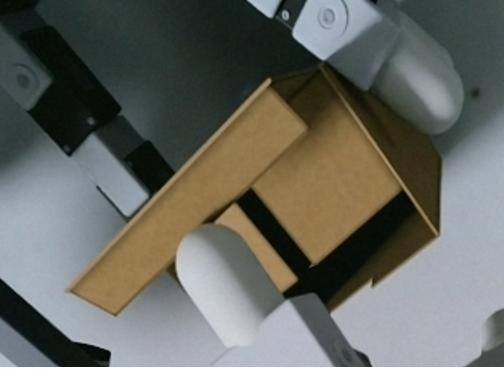

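Call:
move(
  target=[
    [0.05,0,0.005,0,0,0, 0,0.548,0.212,0.333,0,0.98,0.576,0.696,0,0.98,0.576,0.696,0.714,0.678,0.226,0.168,0.4,-0.6, 0,0,0,0,0,0, 0,-0.397,0.576,0.696,0,-0.397,0.576,0.696,0,0.205,0.576,0.696,-0.571,0.678,0.09,0.168,0.2,-0.85],
    [0.05,0,-0.05,0,0,0, 0,0.548,0.212,0.333,0,0.98,0.576,0.696,0,0.98,0.576,0.696,0.714,0.678,0.226,0.168,0.4,-0.6, 0,0,0,0,0,0, 0,-0.397,0.576,0.696,0,-0.397,0.576,0.696,0,0.205,0.576,0.696,-0.571,0.678,0.09,0.168,0.2,-0.85],
    [-0.0415,0,-0.05,0,0,0, 0,0.548,0.212,0.333,0,0.98,0.576,0.696,0,0.98,0.576,0.696,0.714,0.678,0.226,0.168,0.4,-0.6, 0,0,0,0,0,0, 0,-0.397,0.576,0.696,0,-0.397,0.576,0.696,0,0.205,0.576,0.696,-0.571,0.678,0.09,0.168,0.2,-0.85],
  ],
  speed=0.05,
  blend=[0.005, 0.005, 0],
  cameras=["cam_left_wrist"],
)

Call:
zoom_image(
  camera="cam_left_wrist",
  region=[170, 0, 390, 160],
)

Scene clock: 899.13 s.
left_arm: end_effector_position=(+0.4495, +0.0620, +0.2246) hand_goal=(+0.000, +0.548, +0.212, +0.334, +0.000, +0.980, +0.576, +0.696, +0.000, +0.980, +0.576, +0.696, +0.714, +0.678, +0.226, +0.168) hand_measured=(+0.000, +0.550, +0.212, +0.332, +0.000, +0.970, +0.576, +0.696, +0.000, +0.970, +0.576, +0.696, +0.714, +0.678, +0.222, +0.168) hand_current_ma=(+0, +2, +0, -1, +0, -12, +0, +0, +0, -12, +0, +0, +0, +0, -4, +0) hand_state=(goal, goal, goal, goal, goal, goal, goal, goal, goal, goal, goal, goal, goal, goal, goal, goal) hand_current_limit=0.40 hand_speed=-0.60 end_effector_quat_wxyz=(+0.000, +0.707, -0.707, +0.000) | right_arm: end_effector_position=(+0.4499, +0.0860, +0.0762) hand_goal=(+0.000, -0.396, +0.576, +0.696, +0.000, -0.396, +0.576, +0.696, +0.000, +0.206, +0.576, +0.696, -0.570, +0.678, +0.090, +0.168) hand_measured=(+0.006, -0.282, +0.600, +0.700, +0.006, -0.280, +0.606, +0.698, +0.002, +0.204, +0.576, +0.696, -0.596, +0.674, +0.232, +0.188) hand_current_ma=(+9, +330, +56, +4, +8, +330, +76, +3, +2, -4, +0, +0, -65, -7, +330, +67) hand_state=(goal, blocked, blocked, goal, goal, blocked, blocked, goal, goal, goal, goal, goal, blocked, goal, blocked, goal) hand_current_limit=0.20 hand_speed=-0.85 end_effector_quat_wxyz=(+0.500, -0.500, -0.500, -0.500)
Joint positions: left_arm=[2.705 -1.997 -1.39 -1.325 1.571 -3.534] | right_arm=[0.58 -1.01 1.979 -0.967 0.581 -1.573]
Joint torques (N m): left_arm=[-7.12 50.99 12.34 3.9 -0.77 -1.72] | right_arm=[2.94 -25.45 -23.45 0.24 0.19 -1.06]
Wrist force (N): left_arm=[-0.2 0.0 0.2] | right_arm=[2.7 1.0 -0.1]
Wrist torque (N m): left_arm=[0.00 0.05 0.03] | right_arm=[0.00 -0.17 0.25]
Wrist force, peak (N): left_arm=[-0.1 -0.4 -0.9] | right_arm=[3.1 1.4 -0.2]
Hand target: left_arm +0.4494, +0.0620, +0.2246; +0.000, +0.707, -0.707, +0.000 | right_arm +0.4499, +0.0860, +0.0762; +0.500, -0.500, -0.500, -0.500
Off the commanded pose: left_arm 0.000 m, 0 deg | right_arm 0.000 m, 0 deg.
move: done
camera_calibration:
cam_left_wrist: T_world_to_cam=[[0.614166, 0.788669, -0.0282977, -0.346587], [0.57246, -0.42054, 0.703872, -0.430917], [0.543222, -0.448493, -0.709763, 0.0701117], [0, 0, 0, 1]] pos_world=[0.421458, 0.123569, 0.343266]
Images, in order (width x height): cam_left_wrist 672x504.

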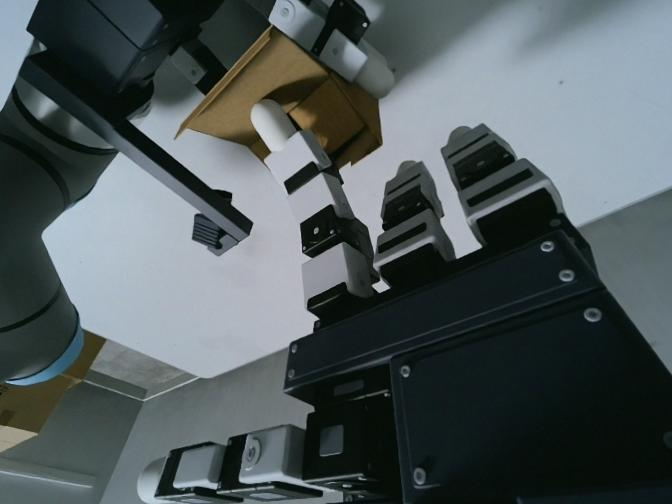

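Scaled by 2.291 from the camera's 672x504 image, which has a finer 960x720 frame.

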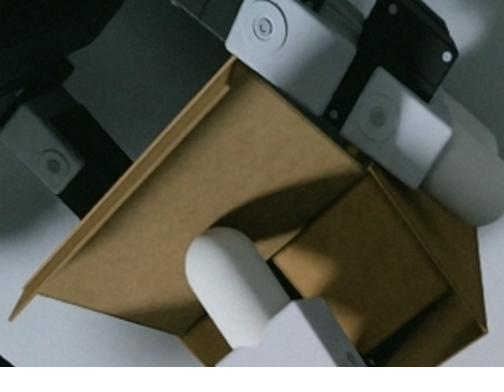

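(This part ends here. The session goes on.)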